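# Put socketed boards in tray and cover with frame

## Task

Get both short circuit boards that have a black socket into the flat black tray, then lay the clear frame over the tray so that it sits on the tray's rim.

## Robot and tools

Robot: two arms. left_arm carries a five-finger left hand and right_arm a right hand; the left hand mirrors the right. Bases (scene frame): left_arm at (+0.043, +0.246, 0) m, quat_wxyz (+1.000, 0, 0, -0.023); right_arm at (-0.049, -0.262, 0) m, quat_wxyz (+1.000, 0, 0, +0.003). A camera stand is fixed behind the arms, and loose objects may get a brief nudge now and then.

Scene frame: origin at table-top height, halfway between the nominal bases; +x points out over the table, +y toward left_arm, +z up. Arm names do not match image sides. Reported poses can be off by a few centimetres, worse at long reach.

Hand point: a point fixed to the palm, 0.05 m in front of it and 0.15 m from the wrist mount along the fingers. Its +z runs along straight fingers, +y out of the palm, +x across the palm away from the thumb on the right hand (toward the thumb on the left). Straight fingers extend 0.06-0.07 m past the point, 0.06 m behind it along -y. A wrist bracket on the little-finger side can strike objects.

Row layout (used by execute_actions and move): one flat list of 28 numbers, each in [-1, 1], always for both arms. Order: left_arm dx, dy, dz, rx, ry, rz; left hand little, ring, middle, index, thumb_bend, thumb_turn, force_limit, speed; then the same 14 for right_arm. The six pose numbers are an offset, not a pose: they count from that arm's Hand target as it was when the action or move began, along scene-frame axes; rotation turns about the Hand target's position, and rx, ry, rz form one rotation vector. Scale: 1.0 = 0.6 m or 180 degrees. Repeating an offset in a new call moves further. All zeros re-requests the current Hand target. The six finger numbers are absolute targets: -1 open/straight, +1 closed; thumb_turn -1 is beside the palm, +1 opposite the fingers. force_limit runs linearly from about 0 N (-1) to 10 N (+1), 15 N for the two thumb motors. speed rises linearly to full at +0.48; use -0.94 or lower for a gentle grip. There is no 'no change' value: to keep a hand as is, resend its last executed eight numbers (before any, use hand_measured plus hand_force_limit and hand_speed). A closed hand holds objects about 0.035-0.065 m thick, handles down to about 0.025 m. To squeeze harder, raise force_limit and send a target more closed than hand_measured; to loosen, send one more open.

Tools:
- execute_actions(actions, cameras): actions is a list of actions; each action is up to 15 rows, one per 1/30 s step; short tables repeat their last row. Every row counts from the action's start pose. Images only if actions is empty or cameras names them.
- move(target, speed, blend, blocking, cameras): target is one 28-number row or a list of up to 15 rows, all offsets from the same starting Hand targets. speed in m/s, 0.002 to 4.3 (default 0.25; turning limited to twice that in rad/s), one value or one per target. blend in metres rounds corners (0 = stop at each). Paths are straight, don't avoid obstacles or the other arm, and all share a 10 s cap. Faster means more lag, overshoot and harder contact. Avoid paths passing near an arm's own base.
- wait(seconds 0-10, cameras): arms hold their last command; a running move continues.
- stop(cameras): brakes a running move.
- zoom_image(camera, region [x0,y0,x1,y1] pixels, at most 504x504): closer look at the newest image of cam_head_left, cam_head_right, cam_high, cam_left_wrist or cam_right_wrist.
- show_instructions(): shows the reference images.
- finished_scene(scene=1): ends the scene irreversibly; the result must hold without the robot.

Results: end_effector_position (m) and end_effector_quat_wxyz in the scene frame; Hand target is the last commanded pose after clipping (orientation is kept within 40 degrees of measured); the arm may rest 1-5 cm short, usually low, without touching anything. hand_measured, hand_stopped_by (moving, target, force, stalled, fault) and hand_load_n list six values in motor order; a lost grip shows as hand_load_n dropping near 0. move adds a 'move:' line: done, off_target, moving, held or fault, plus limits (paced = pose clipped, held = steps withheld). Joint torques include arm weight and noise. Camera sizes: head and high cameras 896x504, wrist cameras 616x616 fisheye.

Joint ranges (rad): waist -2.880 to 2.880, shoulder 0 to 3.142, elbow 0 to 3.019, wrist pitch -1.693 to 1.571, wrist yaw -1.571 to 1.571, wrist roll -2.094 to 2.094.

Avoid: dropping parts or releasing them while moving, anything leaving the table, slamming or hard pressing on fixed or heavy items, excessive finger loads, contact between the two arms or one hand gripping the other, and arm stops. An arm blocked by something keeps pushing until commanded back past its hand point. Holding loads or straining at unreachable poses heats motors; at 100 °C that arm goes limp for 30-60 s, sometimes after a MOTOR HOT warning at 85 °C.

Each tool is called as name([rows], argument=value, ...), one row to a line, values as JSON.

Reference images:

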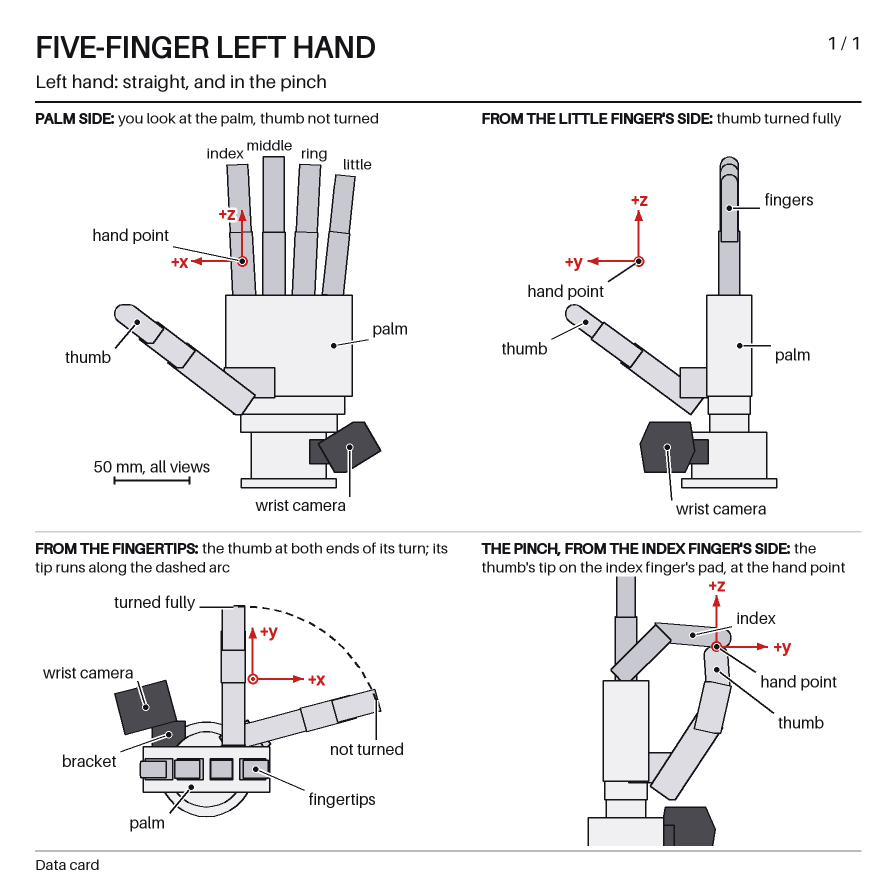

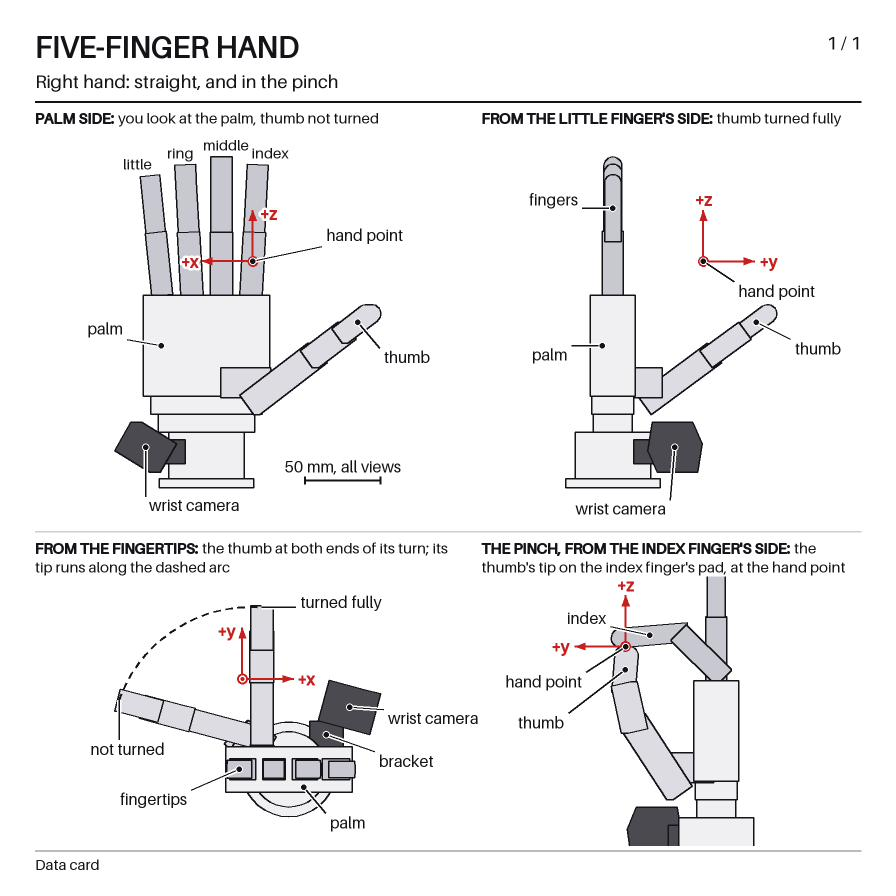

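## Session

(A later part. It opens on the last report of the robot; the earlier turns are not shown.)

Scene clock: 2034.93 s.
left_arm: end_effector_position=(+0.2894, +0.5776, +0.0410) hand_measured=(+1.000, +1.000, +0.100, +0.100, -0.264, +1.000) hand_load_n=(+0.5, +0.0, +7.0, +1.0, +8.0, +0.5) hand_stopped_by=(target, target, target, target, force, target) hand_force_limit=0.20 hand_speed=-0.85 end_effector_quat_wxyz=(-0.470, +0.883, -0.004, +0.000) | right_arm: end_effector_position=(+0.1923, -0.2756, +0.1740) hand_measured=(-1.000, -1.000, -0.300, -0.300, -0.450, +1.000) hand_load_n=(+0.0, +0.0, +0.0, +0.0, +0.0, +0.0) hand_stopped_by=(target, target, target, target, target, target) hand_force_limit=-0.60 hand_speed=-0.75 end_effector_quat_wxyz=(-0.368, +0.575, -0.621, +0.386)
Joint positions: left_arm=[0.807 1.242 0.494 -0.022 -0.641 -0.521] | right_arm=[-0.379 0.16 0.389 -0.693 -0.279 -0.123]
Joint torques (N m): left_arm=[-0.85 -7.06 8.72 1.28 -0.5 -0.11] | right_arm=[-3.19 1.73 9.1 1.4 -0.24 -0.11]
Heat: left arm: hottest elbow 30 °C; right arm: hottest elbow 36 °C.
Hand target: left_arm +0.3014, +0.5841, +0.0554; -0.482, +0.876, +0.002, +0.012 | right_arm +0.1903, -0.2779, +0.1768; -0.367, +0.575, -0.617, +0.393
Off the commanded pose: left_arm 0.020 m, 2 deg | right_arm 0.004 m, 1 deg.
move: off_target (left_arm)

move([
  [0.023, -0.003, 0.04, 0, 0, 0, 1, 1, 0.1, 0.1, 0.0, 1, 0.2, -0.85, 0, 0, 0, 0, 0, 0, -1, -1, -0.3, -0.3, -0.45, 1, -0.6, -0.75],
  [0.005, -0.002, -0.002, 0, 0, 0, 1, 1, 0.1, 0.1, 0.0, 1, 0.2, -0.85, 0, 0, 0, 0, 0, 0, -1, -1, -0.3, -0.3, -0.45, 1, -0.6, -0.75],
], speed=0.04)

Scene clock: 2042.30 s.
left_arm: end_effector_position=(+0.3025, +0.5759, +0.0513) hand_measured=(+1.000, +1.000, +0.100, +0.100, -0.264, +1.000) hand_load_n=(+0.0, +0.0, +5.5, +1.5, +6.5, +0.0) hand_stopped_by=(target, target, target, target, force, target) hand_force_limit=0.20 hand_speed=-0.85 end_effector_quat_wxyz=(-0.475, +0.880, +0.000, +0.009) | right_arm: end_effector_position=(+0.1923, -0.2756, +0.1740) hand_measured=(-1.000, -1.000, -0.300, -0.300, -0.450, +1.000) hand_load_n=(+0.0, +0.0, +0.0, +0.0, +0.0, +0.0) hand_stopped_by=(target, target, target, target, target, target) hand_force_limit=-0.60 hand_speed=-0.75 end_effector_quat_wxyz=(-0.368, +0.575, -0.621, +0.386)
Joint positions: left_arm=[0.777 1.234 0.517 -0.05 -0.658 -0.551] | right_arm=[-0.379 0.16 0.389 -0.693 -0.279 -0.123]
Joint torques (N m): left_arm=[0.73 -5.54 7.42 2.48 -0.18 0.05] | right_arm=[-4.13 1.55 9.32 1.4 -0.25 -0.12]
Heat: left arm: hottest elbow 30 °C; right arm: hottest elbow 36 °C.
Hand target: left_arm +0.3044, +0.5830, +0.0542; -0.482, +0.876, +0.002, +0.012 | right_arm +0.1903, -0.2779, +0.1768; -0.367, +0.575, -0.617, +0.393
Off the commanded pose: left_arm 0.008 m, 1 deg | right_arm 0.004 m, 1 deg.
move: done

move(target=[-0.008, 0.001, -0.005, 0, 0, 0, 1, 1, 0.1, 0.1, 0.0, 1, 0.2, -0.85, 0, 0, 0, 0, 0, 0, -1, -1, -0.3, -0.3, -0.45, 1, -0.6, -0.75], speed=0.04, cameras=["cam_head_left", "cam_high", "cam_left_wrist"])

zoom_image(camera="cam_left_wrist", region=[190, 100, 290, 200])

zoom_image(camera="cam_left_wrist", region=[210, 480, 290, 560])

zoom_image(camera="cam_left_wrist", region=[140, 260, 340, 460])

zoom_image(camera="cam_high", region=[362, 50, 482, 120])

Scene clock: 2048.90 s.
left_arm: end_effector_position=(+0.3012, +0.5754, +0.0488) hand_measured=(+1.000, +1.000, +0.100, +0.100, -0.264, +1.000) hand_load_n=(+0.0, +0.0, +5.5, +2.0, +6.0, +0.0) hand_stopped_by=(target, target, target, target, force, target) hand_force_limit=0.20 hand_speed=-0.85 end_effector_quat_wxyz=(-0.475, +0.880, +0.000, +0.013) | right_arm: end_effector_position=(+0.1923, -0.2756, +0.1740) hand_measured=(-1.000, -1.000, -0.300, -0.300, -0.450, +1.000) hand_load_n=(+0.0, +0.0, +0.0, -0.5, +0.0, +0.0) hand_stopped_by=(target, target, target, target, target, target) hand_force_limit=-0.60 hand_speed=-0.75 end_effector_quat_wxyz=(-0.368, +0.575, -0.621, +0.386)
Joint positions: left_arm=[0.782 1.234 0.506 -0.031 -0.648 -0.547] | right_arm=[-0.379 0.16 0.389 -0.693 -0.279 -0.123]
Joint torques (N m): left_arm=[1.38 -6.01 7.25 2.51 -0.2 0.15] | right_arm=[-3.72 1.49 9.07 1.46 -0.23 -0.1]
Heat: left arm: hottest elbow 30 °C; right arm: hottest elbow 36 °C.
Hand target: left_arm +0.2996, +0.5835, +0.0512; -0.482, +0.876, +0.002, +0.012 | right_arm +0.1903, -0.2779, +0.1768; -0.367, +0.575, -0.617, +0.393
Off the commanded pose: left_arm 0.009 m, 1 deg | right_arm 0.004 m, 1 deg.
move: done
Images, in order (width x height): cam_head_left 896x504, cam_high 896x504, cam_left_wrist 616x616.

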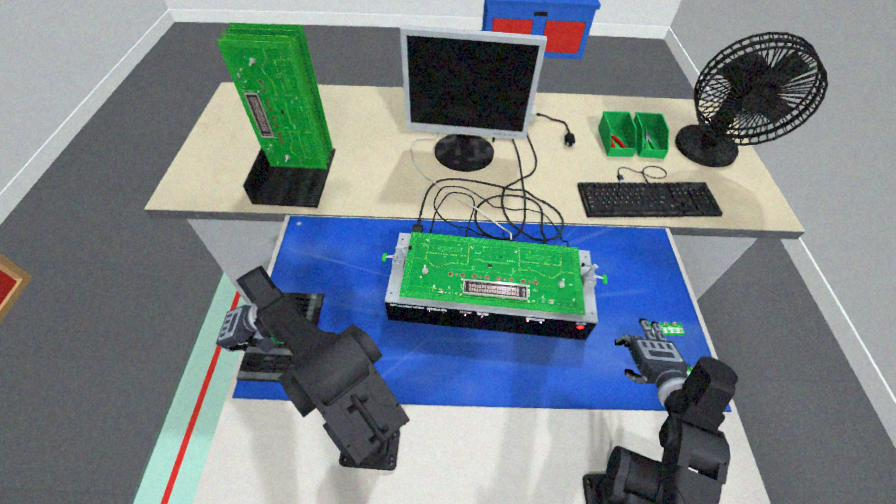

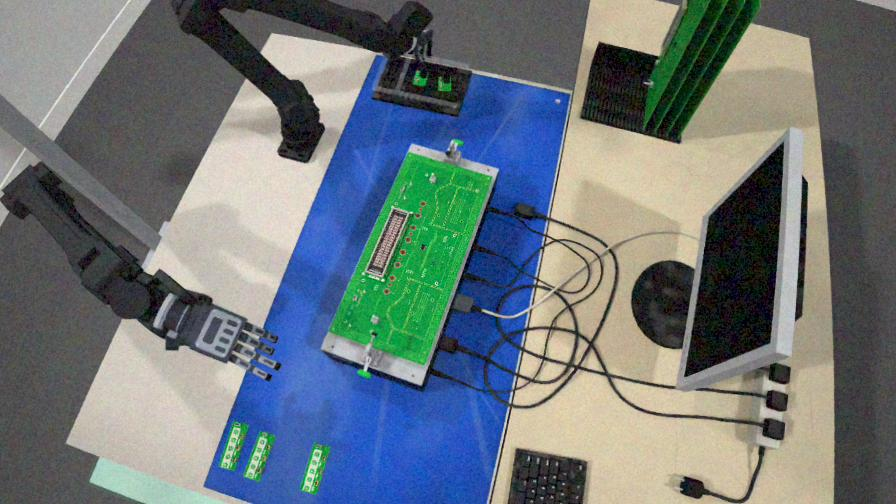

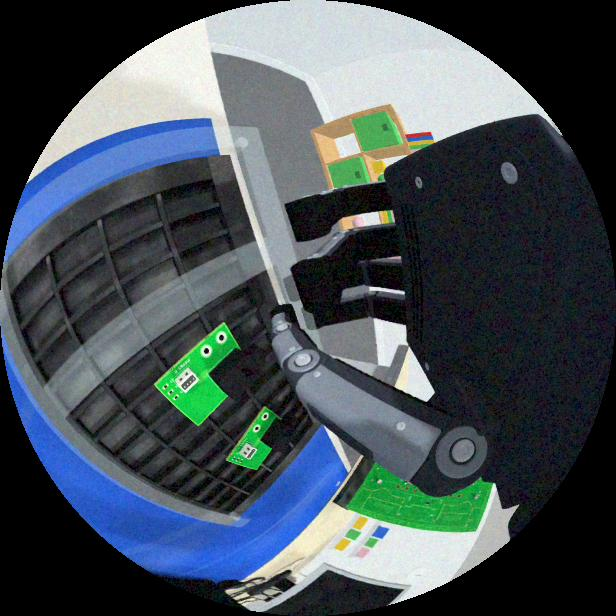

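Scaled by 5.040 from the camera's 616x616 image, which has a finer 880x880 frame.

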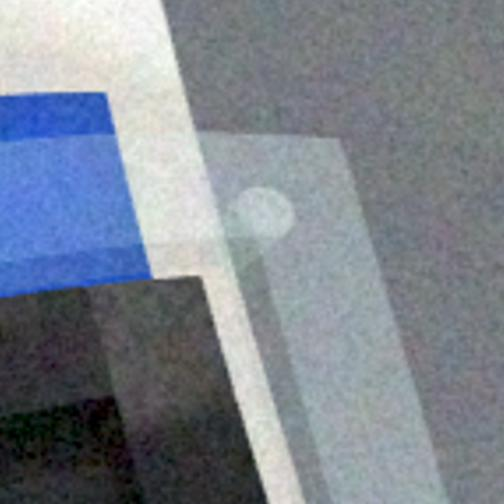

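Scaled by 6.300 from the camera's 616x616 image, which has a finer 880x880 frame.

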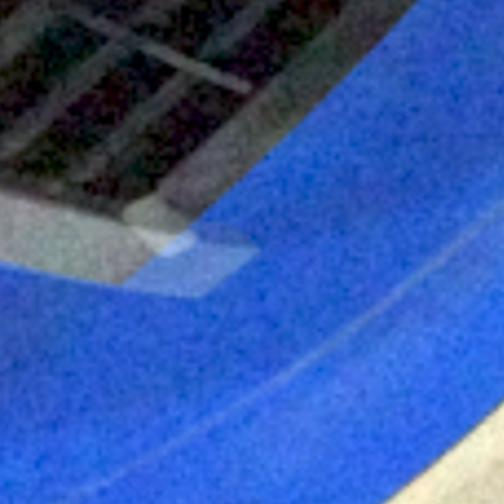

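Scaled by 2.520 from the camera's 616x616 image, which has a finer 880x880 frame.

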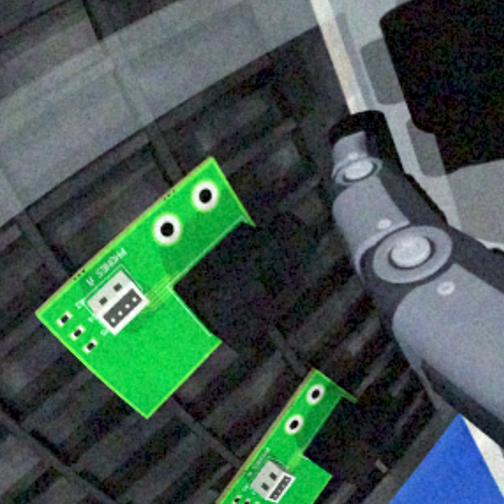

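Scaled by 4.200.

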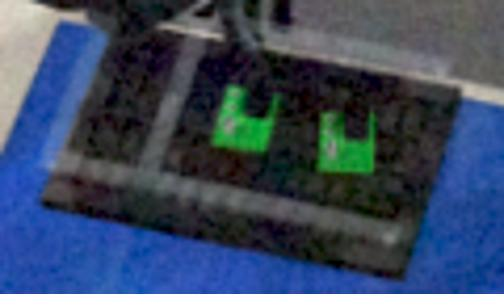

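move(target=[0, 0, -0.007, 0, 0, 0, 1, 1, 0.1, 0.1, 0.0, 1, 0.2, -0.85, 0, 0, 0, 0, 0, 0, -1, -1, -0.3, -0.3, -0.45, 1, -0.6, -0.75], speed=0.04, cameras=["cam_left_wrist"])

zoom_image(camera="cam_left_wrist", region=[190, 100, 290, 200])

zoom_image(camera="cam_left_wrist", region=[210, 480, 290, 560])

Scene clock: 2083.97 s.
left_arm: end_effector_position=(+0.3016, +0.5758, +0.0463) hand_measured=(+1.000, +1.000, +0.100, +0.100, -0.264, +1.000) hand_load_n=(+0.0, +0.0, +7.0, +2.0, +5.0, +0.0) hand_stopped_by=(target, target, target, target, force, target) hand_force_limit=0.20 hand_speed=-0.85 end_effector_quat_wxyz=(-0.476, +0.879, +0.000, +0.014) | right_arm: end_effector_position=(+0.1923, -0.2756, +0.1740) hand_measured=(-1.000, -1.000, -0.300, -0.300, -0.450, +1.000) hand_load_n=(+0.0, +0.0, +0.0, +0.0, +0.0, +0.0) hand_stopped_by=(target, target, target, target, target, target) hand_force_limit=-0.60 hand_speed=-0.75 end_effector_quat_wxyz=(-0.368, +0.575, -0.621, +0.386)
Joint positions: left_arm=[0.782 1.242 0.5 -0.013 -0.648 -0.546] | right_arm=[-0.379 0.16 0.389 -0.693 -0.279 -0.123]
Joint torques (N m): left_arm=[0.91 -5.42 7.16 2.4 -0.19 0.11] | right_arm=[-3.72 2.2 9.16 1.46 -0.22 -0.11]
Heat: left arm: hottest elbow 30 °C; right arm: hottest elbow 36 °C.
Hand target: left_arm +0.2996, +0.5834, +0.0469; -0.482, +0.876, +0.002, +0.012 | right_arm +0.1903, -0.2779, +0.1768; -0.367, +0.575, -0.617, +0.393
Off the commanded pose: left_arm 0.008 m, 1 deg | right_arm 0.004 m, 1 deg.
move: done
Images, in order (width x height): cam_left_wrist 616x616.

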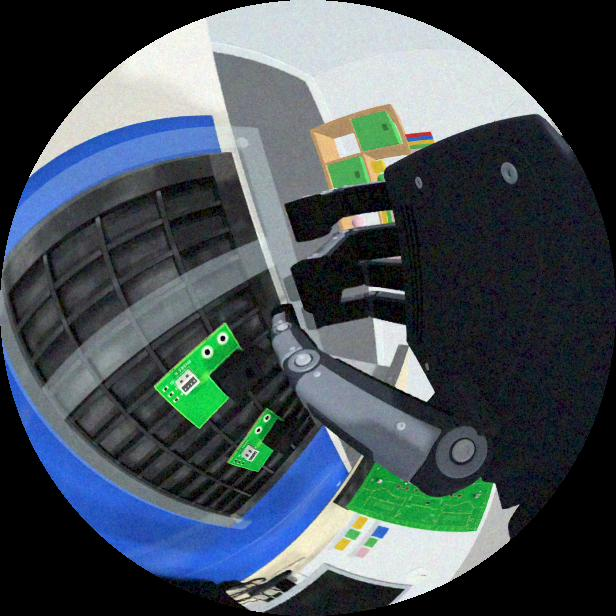

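Scaled by 5.040 from the camera's 616x616 image, which has a finer 880x880 frame.

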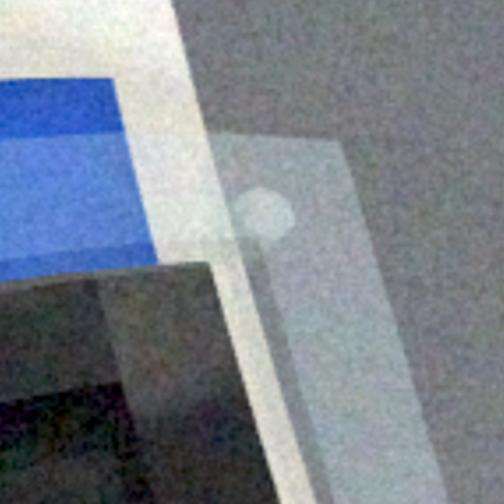

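Scaled by 6.300 from the camera's 616x616 image, which has a finer 880x880 frame.

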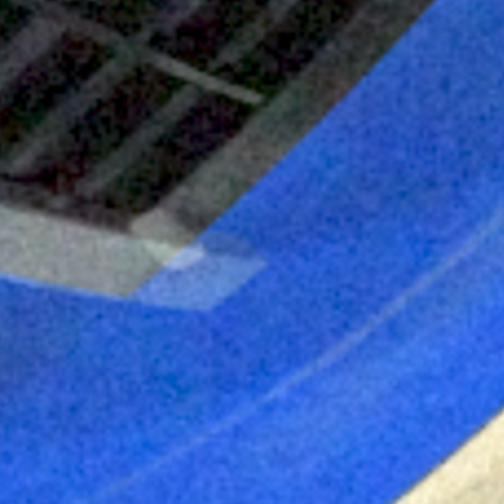

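move(target=[0, 0, -0.0083, 0, 0, 0, 1, 1, 0.1, 0.1, 0.0, 1, 0.2, -0.85, 0, 0, 0, 0, 0, 0, -1, -1, -0.3, -0.3, -0.45, 1, -0.6, -0.75], speed=0.04)

move(target=[0, 0, -0.0075, 0, 0, 0, 1, 1, 0.1, 0.1, 0.0, 1, 0.2, -0.85, 0, 0, 0, 0, 0, 0, -1, -1, -0.3, -0.3, -0.45, 1, -0.6, -0.75], speed=0.04, cameras=["cam_left_wrist", "cam_high"])

zoom_image(camera="cam_left_wrist", region=[190, 100, 290, 200])

zoom_image(camera="cam_left_wrist", region=[210, 480, 290, 560])

zoom_image(camera="cam_left_wrist", region=[180, 260, 320, 400])

Scene clock: 2095.33 s.
left_arm: end_effector_position=(+0.3019, +0.5761, +0.0420) hand_measured=(+1.000, +1.000, +0.100, +0.100, -0.264, +1.000) hand_load_n=(+0.0, +0.0, +7.5, +2.0, +3.5, -0.5) hand_stopped_by=(target, target, target, target, force, target) hand_force_limit=0.20 hand_speed=-0.85 end_effector_quat_wxyz=(-0.477, +0.879, +0.000, +0.014) | right_arm: end_effector_position=(+0.1923, -0.2756, +0.1740) hand_measured=(-1.000, -1.000, -0.300, -0.300, -0.450, +1.000) hand_load_n=(+0.0, -0.5, -0.5, +0.0, +0.0, +0.0) hand_stopped_by=(target, target, target, target, target, target) hand_force_limit=-0.60 hand_speed=-0.75 end_effector_quat_wxyz=(-0.368, +0.575, -0.621, +0.386)
Joint positions: left_arm=[0.782 1.256 0.495 0.007 -0.648 -0.546] | right_arm=[-0.379 0.16 0.389 -0.693 -0.279 -0.123]
Joint torques (N m): left_arm=[1.26 -6.18 7.01 2.29 -0.18 0.1] | right_arm=[-4.54 1.9 9.02 1.46 -0.23 -0.1]
Heat: left arm: hottest elbow 30 °C; right arm: hottest elbow 36 °C.
Hand target: left_arm +0.2997, +0.5835, +0.0421; -0.483, +0.876, +0.002, +0.012 | right_arm +0.1903, -0.2779, +0.1768; -0.367, +0.575, -0.617, +0.393
Off the commanded pose: left_arm 0.008 m, 1 deg | right_arm 0.004 m, 1 deg.
move: done

Scene clock: 2096.33 s.
left_arm: end_effector_position=(+0.3024, +0.5762, +0.0388) hand_measured=(+1.000, +1.000, +0.100, +0.100, -0.264, +1.000) hand_load_n=(+0.0, +0.0, +8.0, +2.0, +2.5, -1.0) hand_stopped_by=(target, target, target, target, force, target) hand_force_limit=0.20 hand_speed=-0.85 end_effector_quat_wxyz=(-0.477, +0.879, +0.001, +0.016) | right_arm: end_effector_position=(+0.1923, -0.2756, +0.1740) hand_measured=(-1.000, -1.000, -0.300, -0.300, -0.450, +1.000) hand_load_n=(+0.0, +0.0, +0.0, +0.0, +0.0, +0.0) hand_stopped_by=(target, target, target, target, target, target) hand_force_limit=-0.60 hand_speed=-0.75 end_effector_quat_wxyz=(-0.368, +0.575, -0.621, +0.386)
Joint positions: left_arm=[0.782 1.266 0.49 0.025 -0.647 -0.546] | right_arm=[-0.379 0.16 0.389 -0.693 -0.279 -0.123]
Joint torques (N m): left_arm=[1.49 -5.66 6.84 2.39 -0.23 0.09] | right_arm=[-3.02 1.38 9.26 1.32 -0.27 -0.12]
Heat: left arm: hottest elbow 30 °C; right arm: hottest elbow 36 °C.
Hand target: left_arm +0.2996, +0.5834, +0.0374; -0.482, +0.876, +0.002, +0.012 | right_arm +0.1903, -0.2779, +0.1768; -0.367, +0.575, -0.617, +0.393
Off the commanded pose: left_arm 0.008 m, 1 deg | right_arm 0.004 m, 1 deg.
move: done
Images, in order (width x height): cam_high 896x504, cam_left_wrist 616x616.

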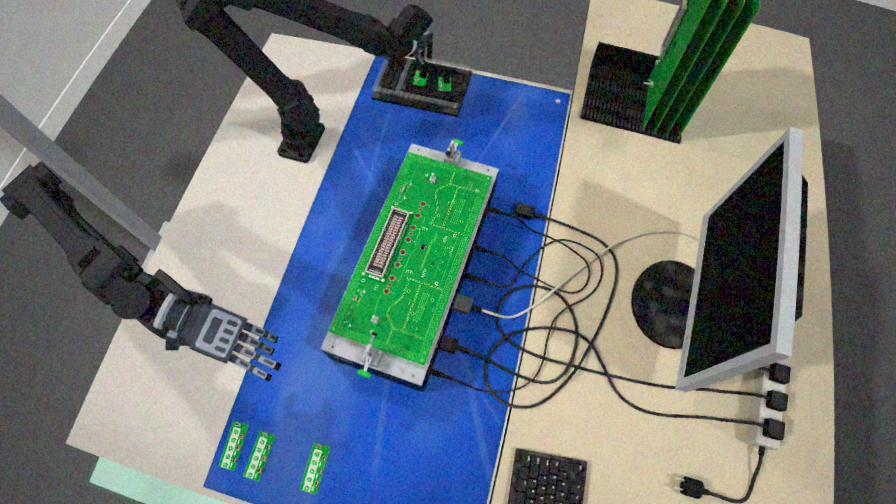

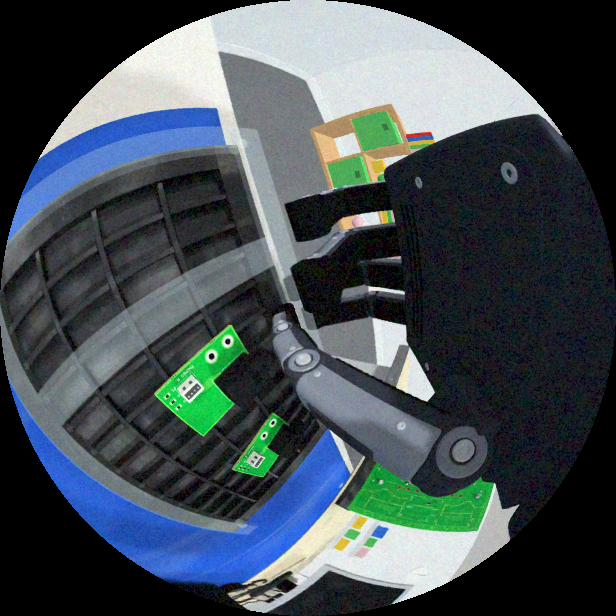

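Scaled by 5.040 from the camera's 616x616 image, which has a finer 880x880 frame.

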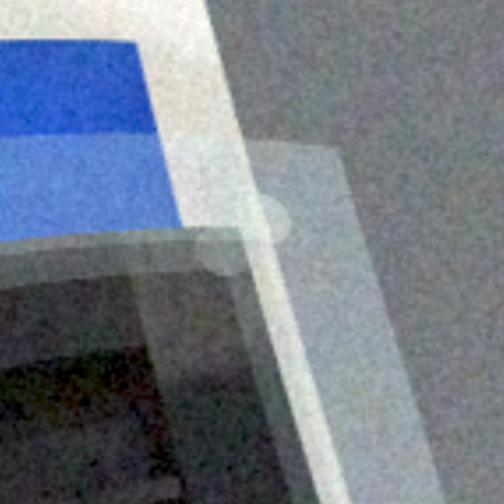

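Scaled by 6.300 from the camera's 616x616 image, which has a finer 880x880 frame.

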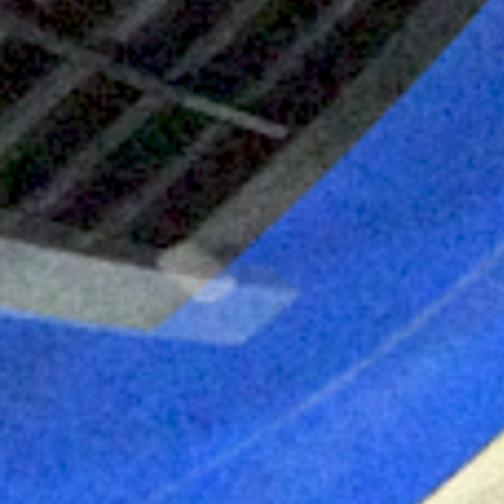

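Scaled by 3.600 from the camera's 616x616 image, which has a finer 880x880 frame.

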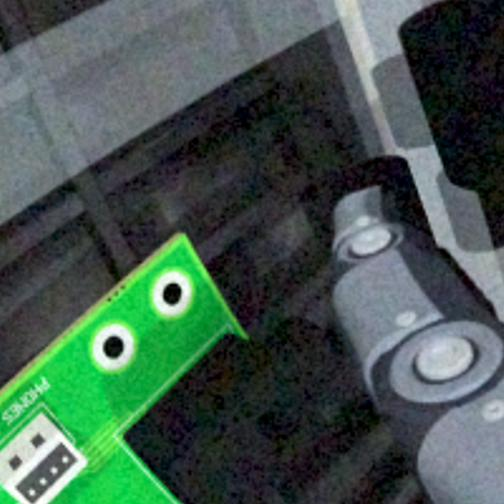

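move(target=[0, 0, -0.0075, 0, 0, 0, 1, 1, 0.1, 0.1, 0.0, 1, 0.2, -0.85, 0, 0, 0, 0, 0, 0, -1, -1, -0.3, -0.3, -0.45, 1, -0.6, -0.75], speed=0.04)

move(target=[0, 0, -0.0058, 0, 0, 0, 1, 1, 0.1, 0.1, 0.0, 1, 0.2, -0.85, 0, 0, 0, 0, 0, 0, -1, -1, -0.3, -0.3, -0.45, 1, -0.6, -0.75], speed=0.04, cameras=["cam_left_wrist", "cam_high"])

zoom_image(camera="cam_left_wrist", region=[190, 100, 290, 200])

zoom_image(camera="cam_left_wrist", region=[210, 480, 290, 560])

zoom_image(camera="cam_left_wrist", region=[180, 260, 320, 400])

Scene clock: 2108.13 s.
left_arm: end_effector_position=(+0.3037, +0.5779, +0.0387) hand_measured=(+1.000, +1.000, +0.100, +0.100, -0.264, +1.000) hand_load_n=(+0.0, +0.0, +8.0, +2.0, +3.0, -1.0) hand_stopped_by=(target, target, target, target, force, target) hand_force_limit=0.20 hand_speed=-0.85 end_effector_quat_wxyz=(-0.481, +0.877, +0.001, +0.018) | right_arm: end_effector_position=(+0.1923, -0.2756, +0.1740) hand_measured=(-1.000, -1.000, -0.300, -0.300, -0.450, +1.000) hand_load_n=(+0.0, +0.0, +0.0, +0.0, +0.0, +0.5) hand_stopped_by=(target, target, target, target, target, target) hand_force_limit=-0.60 hand_speed=-0.75 end_effector_quat_wxyz=(-0.368, +0.575, -0.621, +0.386)
Joint positions: left_arm=[0.782 1.272 0.487 0.045 -0.648 -0.541] | right_arm=[-0.379 0.16 0.389 -0.693 -0.279 -0.123]
Joint torques (N m): left_arm=[0.97 -4.19 6.68 2.43 -0.22 0.07] | right_arm=[-3.9 1.67 9.03 1.33 -0.26 -0.1]
Heat: left arm: hottest elbow 30 °C; right arm: hottest elbow 36 °C.
Hand target: left_arm +0.2997, +0.5835, +0.0331; -0.483, +0.876, +0.002, +0.012 | right_arm +0.1903, -0.2779, +0.1768; -0.367, +0.575, -0.617, +0.393
Off the commanded pose: left_arm 0.009 m, 1 deg | right_arm 0.004 m, 1 deg.
move: done

Scene clock: 2109.13 s.
left_arm: end_effector_position=(+0.3047, +0.5791, +0.0384) hand_measured=(+1.000, +1.000, +0.100, +0.100, -0.264, +1.000) hand_load_n=(+0.0, +0.0, +7.5, +1.5, +2.5, -1.0) hand_stopped_by=(target, target, target, target, force, target) hand_force_limit=0.20 hand_speed=-0.85 end_effector_quat_wxyz=(-0.484, +0.875, -0.001, +0.019) | right_arm: end_effector_position=(+0.1923, -0.2756, +0.1740) hand_measured=(-1.000, -1.000, -0.300, -0.300, -0.450, +1.000) hand_load_n=(+0.0, +0.0, +0.0, +0.0, +0.0, +0.0) hand_stopped_by=(target, target, target, target, target, target) hand_force_limit=-0.60 hand_speed=-0.75 end_effector_quat_wxyz=(-0.368, +0.575, -0.621, +0.386)
Joint positions: left_arm=[0.782 1.277 0.485 0.062 -0.648 -0.534] | right_arm=[-0.379 0.16 0.389 -0.693 -0.279 -0.123]
Joint torques (N m): left_arm=[0.79 -4.54 6.27 2.25 -0.19 0.05] | right_arm=[-4.13 1.73 8.85 1.5 -0.22 -0.15]
Heat: left arm: hottest elbow 30 °C; right arm: hottest elbow 36 °C.
Hand target: left_arm +0.2996, +0.5834, +0.0295; -0.482, +0.876, +0.002, +0.012 | right_arm +0.1903, -0.2779, +0.1768; -0.367, +0.575, -0.617, +0.393
Off the commanded pose: left_arm 0.011 m, 1 deg | right_arm 0.004 m, 1 deg.
move: off_target (left_arm)
Images, in order (width x height): cam_high 896x504, cam_left_wrist 616x616.

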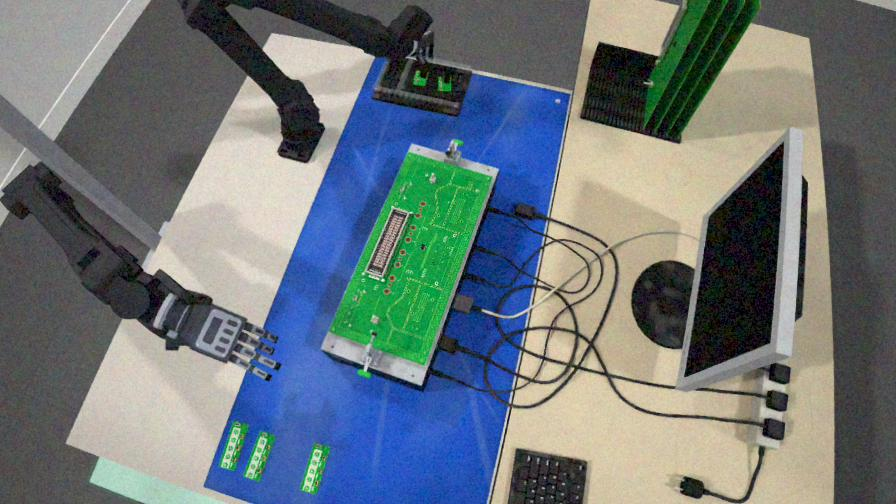

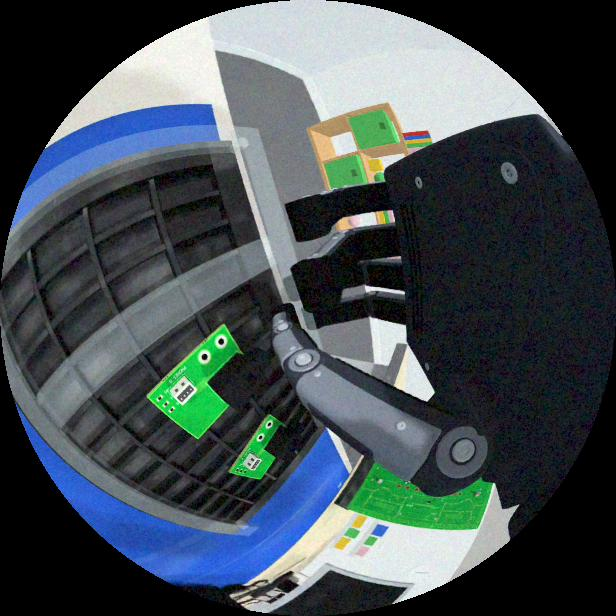

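Scaled by 5.040 from the camera's 616x616 image, which has a finer 880x880 frame.

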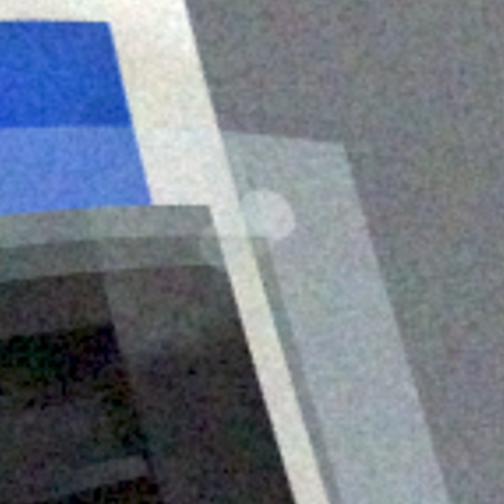

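Scaled by 6.300 from the camera's 616x616 image, which has a finer 880x880 frame.

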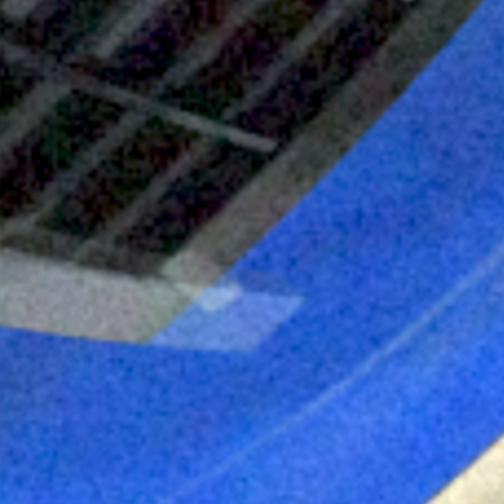

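Scaled by 3.600 from the camera's 616x616 image, which has a finer 880x880 frame.

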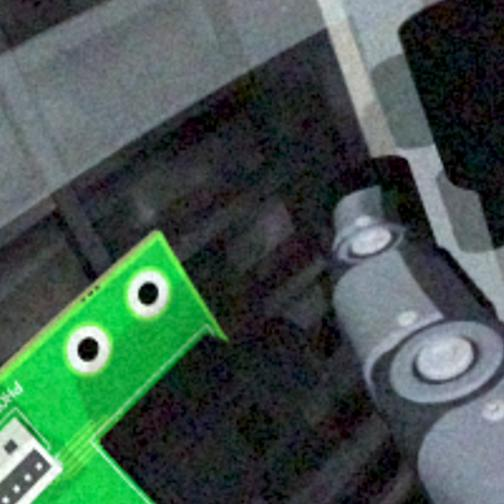

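wait(seconds=0.1, cameras=["cam_head_left", "cam_head_right", "cam_high"])

zoom_image(camera="cam_head_left", region=[210, 280, 340, 400])

zoom_image(camera="cam_head_right", region=[210, 280, 340, 400])

zoom_image(camera="cam_high", region=[362, 50, 482, 120])

Scene clock: 2143.23 s.
left_arm: end_effector_position=(+0.3047, +0.5791, +0.0384) hand_measured=(+1.000, +1.000, +0.100, +0.100, -0.264, +1.000) hand_load_n=(+0.0, +0.0, +7.5, +1.5, +2.5, -1.0) hand_stopped_by=(target, target, target, target, force, target) hand_force_limit=0.20 hand_speed=-0.85 end_effector_quat_wxyz=(-0.484, +0.875, -0.001, +0.019) | right_arm: end_effector_position=(+0.1923, -0.2756, +0.1740) hand_measured=(-1.000, -1.000, -0.300, -0.300, -0.450, +1.000) hand_load_n=(+0.0, +0.0, +0.0, +0.0, +0.0, +0.0) hand_stopped_by=(target, target, target, target, target, target) hand_force_limit=-0.60 hand_speed=-0.75 end_effector_quat_wxyz=(-0.368, +0.575, -0.621, +0.386)
Joint positions: left_arm=[0.782 1.277 0.485 0.062 -0.648 -0.534] | right_arm=[-0.379 0.16 0.389 -0.693 -0.279 -0.123]
Joint torques (N m): left_arm=[1.2 -4.48 6.38 2.25 -0.2 0.06] | right_arm=[-3.6 1.2 9.13 1.29 -0.27 -0.14]
Heat: left arm: hottest elbow 30 °C; right arm: hottest elbow 36 °C.
Hand target: left_arm +0.2996, +0.5834, +0.0295; -0.482, +0.876, +0.002, +0.012 | right_arm +0.1903, -0.2779, +0.1768; -0.367, +0.575, -0.617, +0.393
Off the commanded pose: left_arm 0.011 m, 1 deg | right_arm 0.004 m, 1 deg.
wait: 0.10 s; at rest from the start
Images, in order (width x height): cam_head_left 896x504, cam_head_right 896x504, cam_high 896x504.

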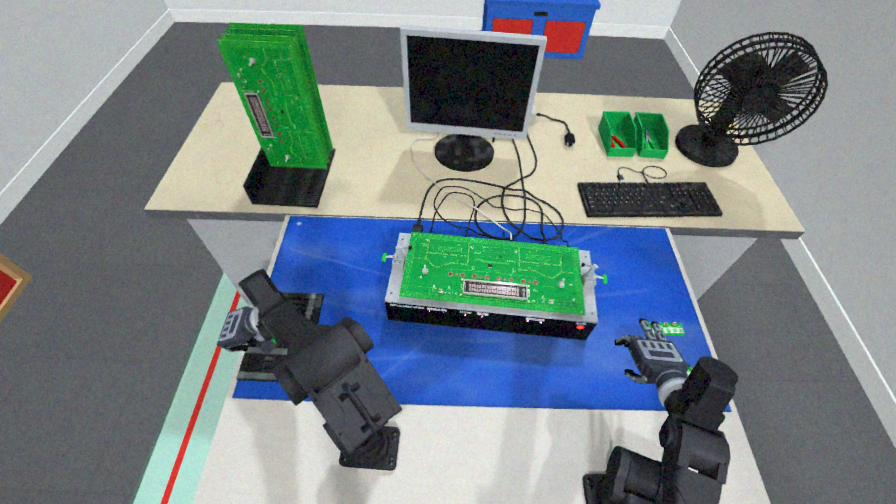

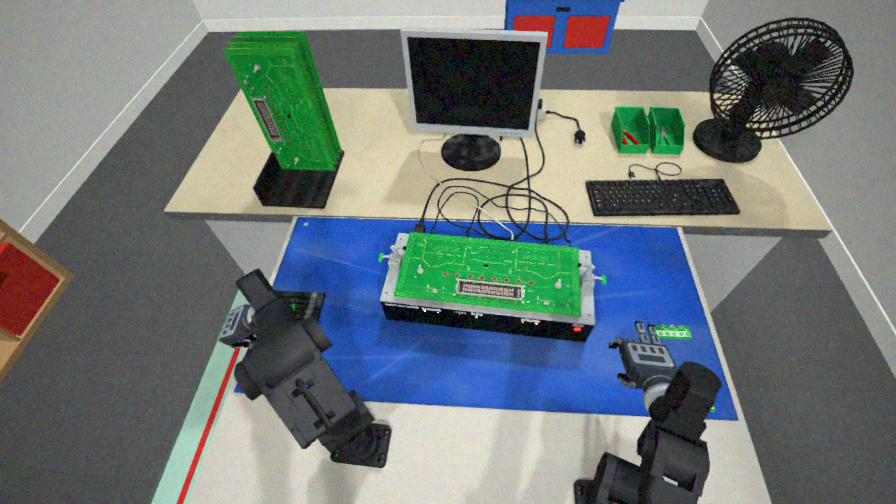

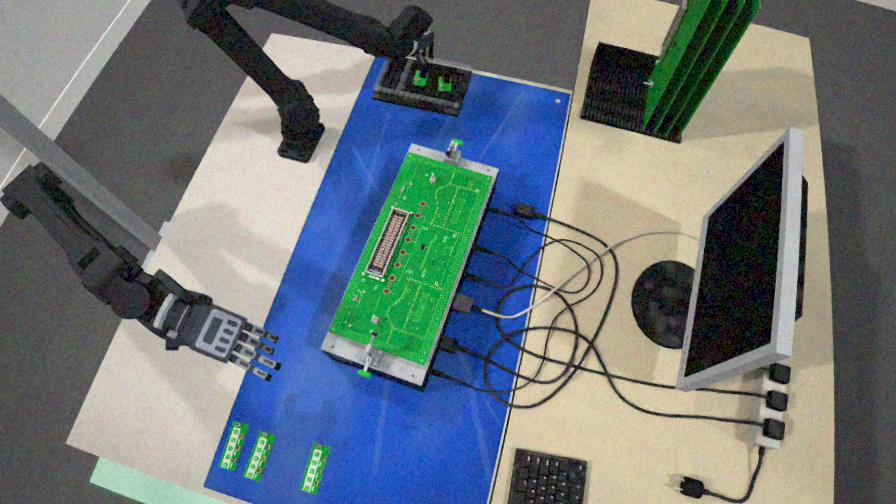

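Scaled by 3.877.

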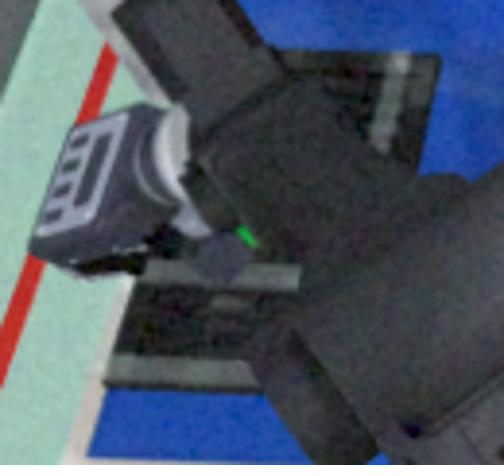

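Scaled by 3.877.

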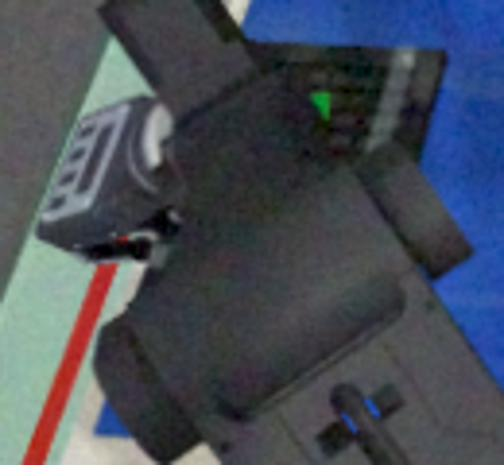

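Scaled by 4.200.

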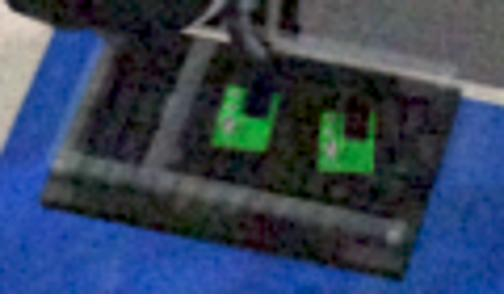

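zoom_image(camera="cam_high", region=[430, 45, 480, 95])

zoom_image(camera="cam_high", region=[430, 75, 480, 125])

zoom_image(camera="cam_high", region=[362, 65, 412, 115])

zoom_image(camera="cam_high", region=[370, 40, 420, 90])

Scaled by 10.080.

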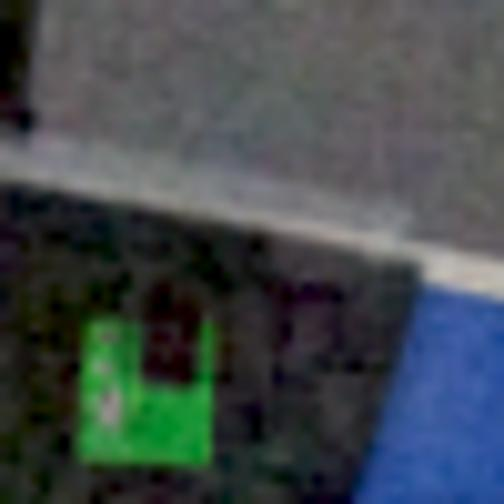

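Scaled by 10.080.

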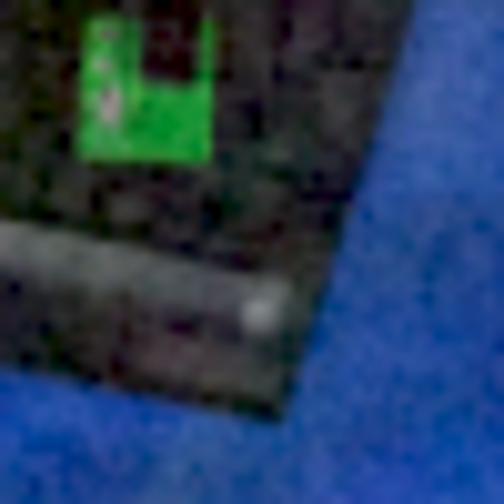

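Scaled by 10.080.

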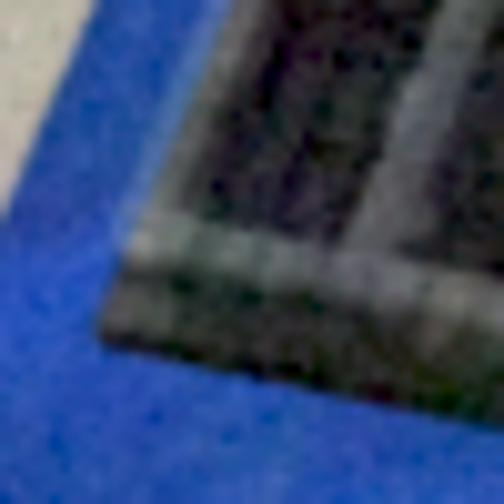

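Scaled by 10.080.

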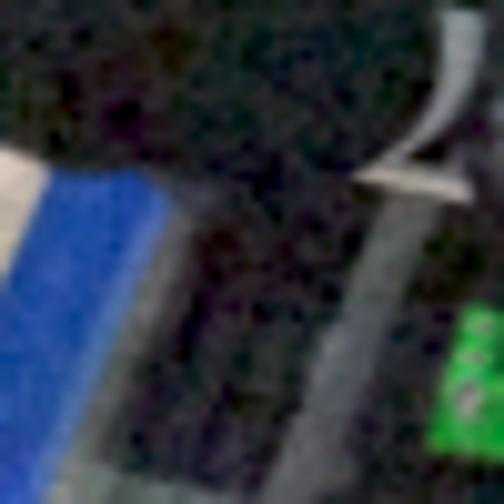

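move(target=[0, -0.0067, 0.014, 0, 0, 0, 1, 1, 0.1, 0.1, 0.0, 1, 0.2, -0.85, 0, 0, 0, 0, 0, 0, -1, -1, -0.3, -0.3, -0.45, 1, -0.6, -0.75], speed=0.04, cameras=["cam_left_wrist", "cam_high"])

zoom_image(camera="cam_left_wrist", region=[190, 100, 290, 200])

zoom_image(camera="cam_left_wrist", region=[210, 480, 290, 560])

Scene clock: 2200.03 s.
left_arm: end_effector_position=(+0.3045, +0.5791, +0.0384) hand_measured=(+1.000, +1.000, +0.100, +0.100, -0.264, +1.000) hand_load_n=(+0.0, +0.0, +8.0, +1.5, +3.0, -1.0) hand_stopped_by=(target, target, target, target, force, target) hand_force_limit=0.20 hand_speed=-0.85 end_effector_quat_wxyz=(-0.484, +0.875, +0.002, +0.020) | right_arm: end_effector_position=(+0.1923, -0.2756, +0.1740) hand_measured=(-1.000, -1.000, -0.300, -0.300, -0.450, +1.000) hand_load_n=(+0.0, +0.0, +0.0, +0.0, +0.0, +0.0) hand_stopped_by=(target, target, target, target, target, target) hand_force_limit=-0.60 hand_speed=-0.75 end_effector_quat_wxyz=(-0.368, +0.575, -0.621, +0.386)
Joint positions: left_arm=[0.782 1.277 0.485 0.061 -0.65 -0.54] | right_arm=[-0.379 0.16 0.389 -0.693 -0.279 -0.123]
Joint torques (N m): left_arm=[0.32 -7.24 6.72 0.62 -0.34 -0.01] | right_arm=[-3.78 1.03 9.33 1.43 -0.28 -0.15]
Heat: left arm: hottest elbow 29 °C; right arm: hottest elbow 36 °C.
Hand target: left_arm +0.2996, +0.5794, +0.0379; -0.482, +0.876, +0.002, +0.012 | right_arm +0.1903, -0.2779, +0.1768; -0.367, +0.575, -0.617, +0.393
Off the commanded pose: left_arm 0.005 m, 1 deg | right_arm 0.004 m, 1 deg.
move: done
Images, in order (width x height): cam_high 896x504, cam_left_wrist 616x616.

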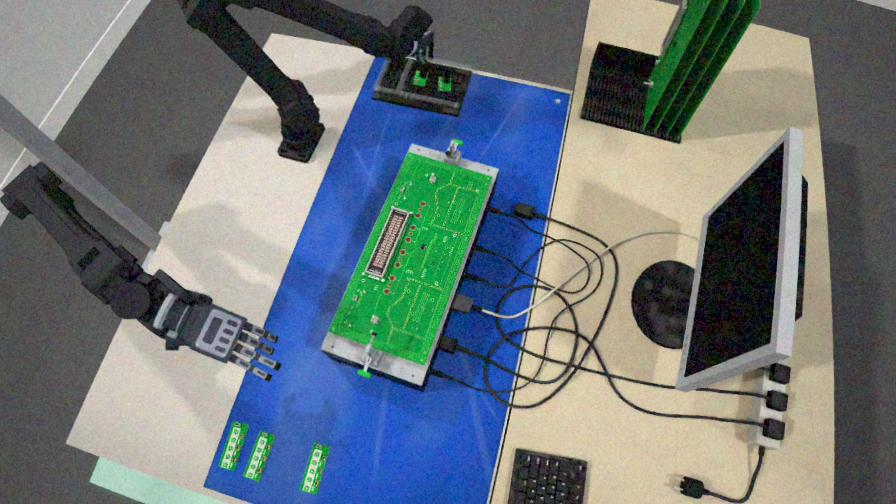

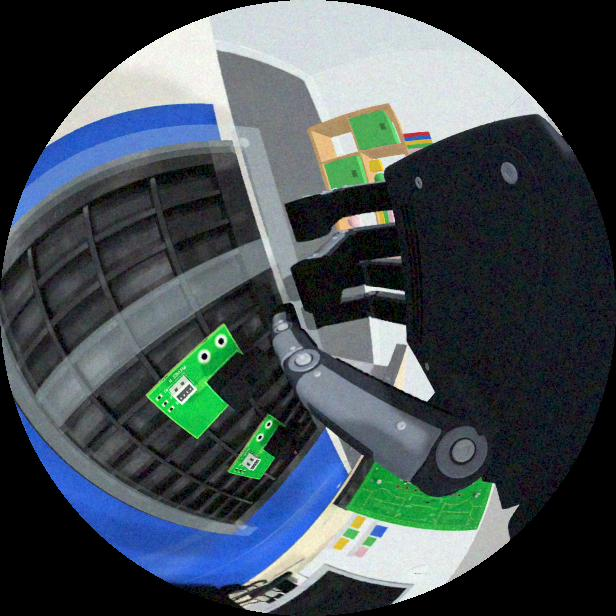

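Scaled by 5.040 from the camera's 616x616 image, which has a finer 880x880 frame.

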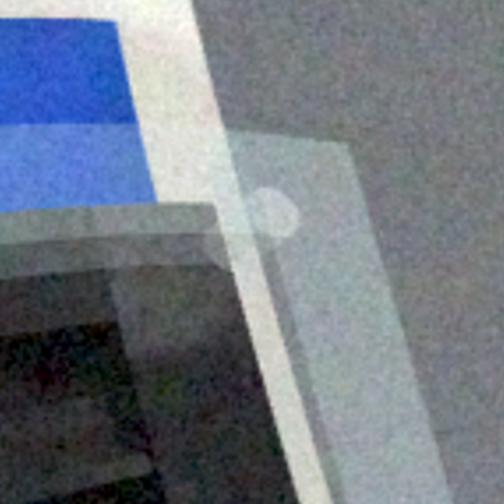

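Scaled by 6.300 from the camera's 616x616 image, which has a finer 880x880 frame.

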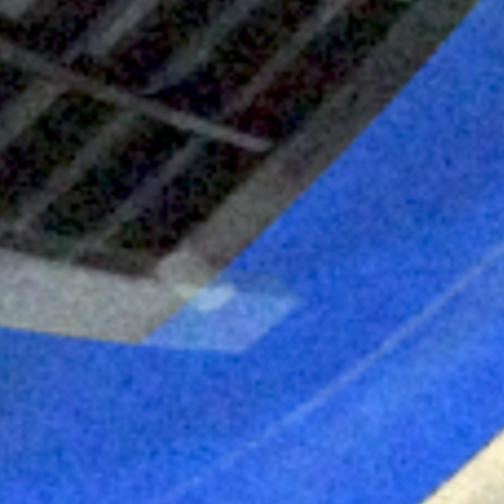

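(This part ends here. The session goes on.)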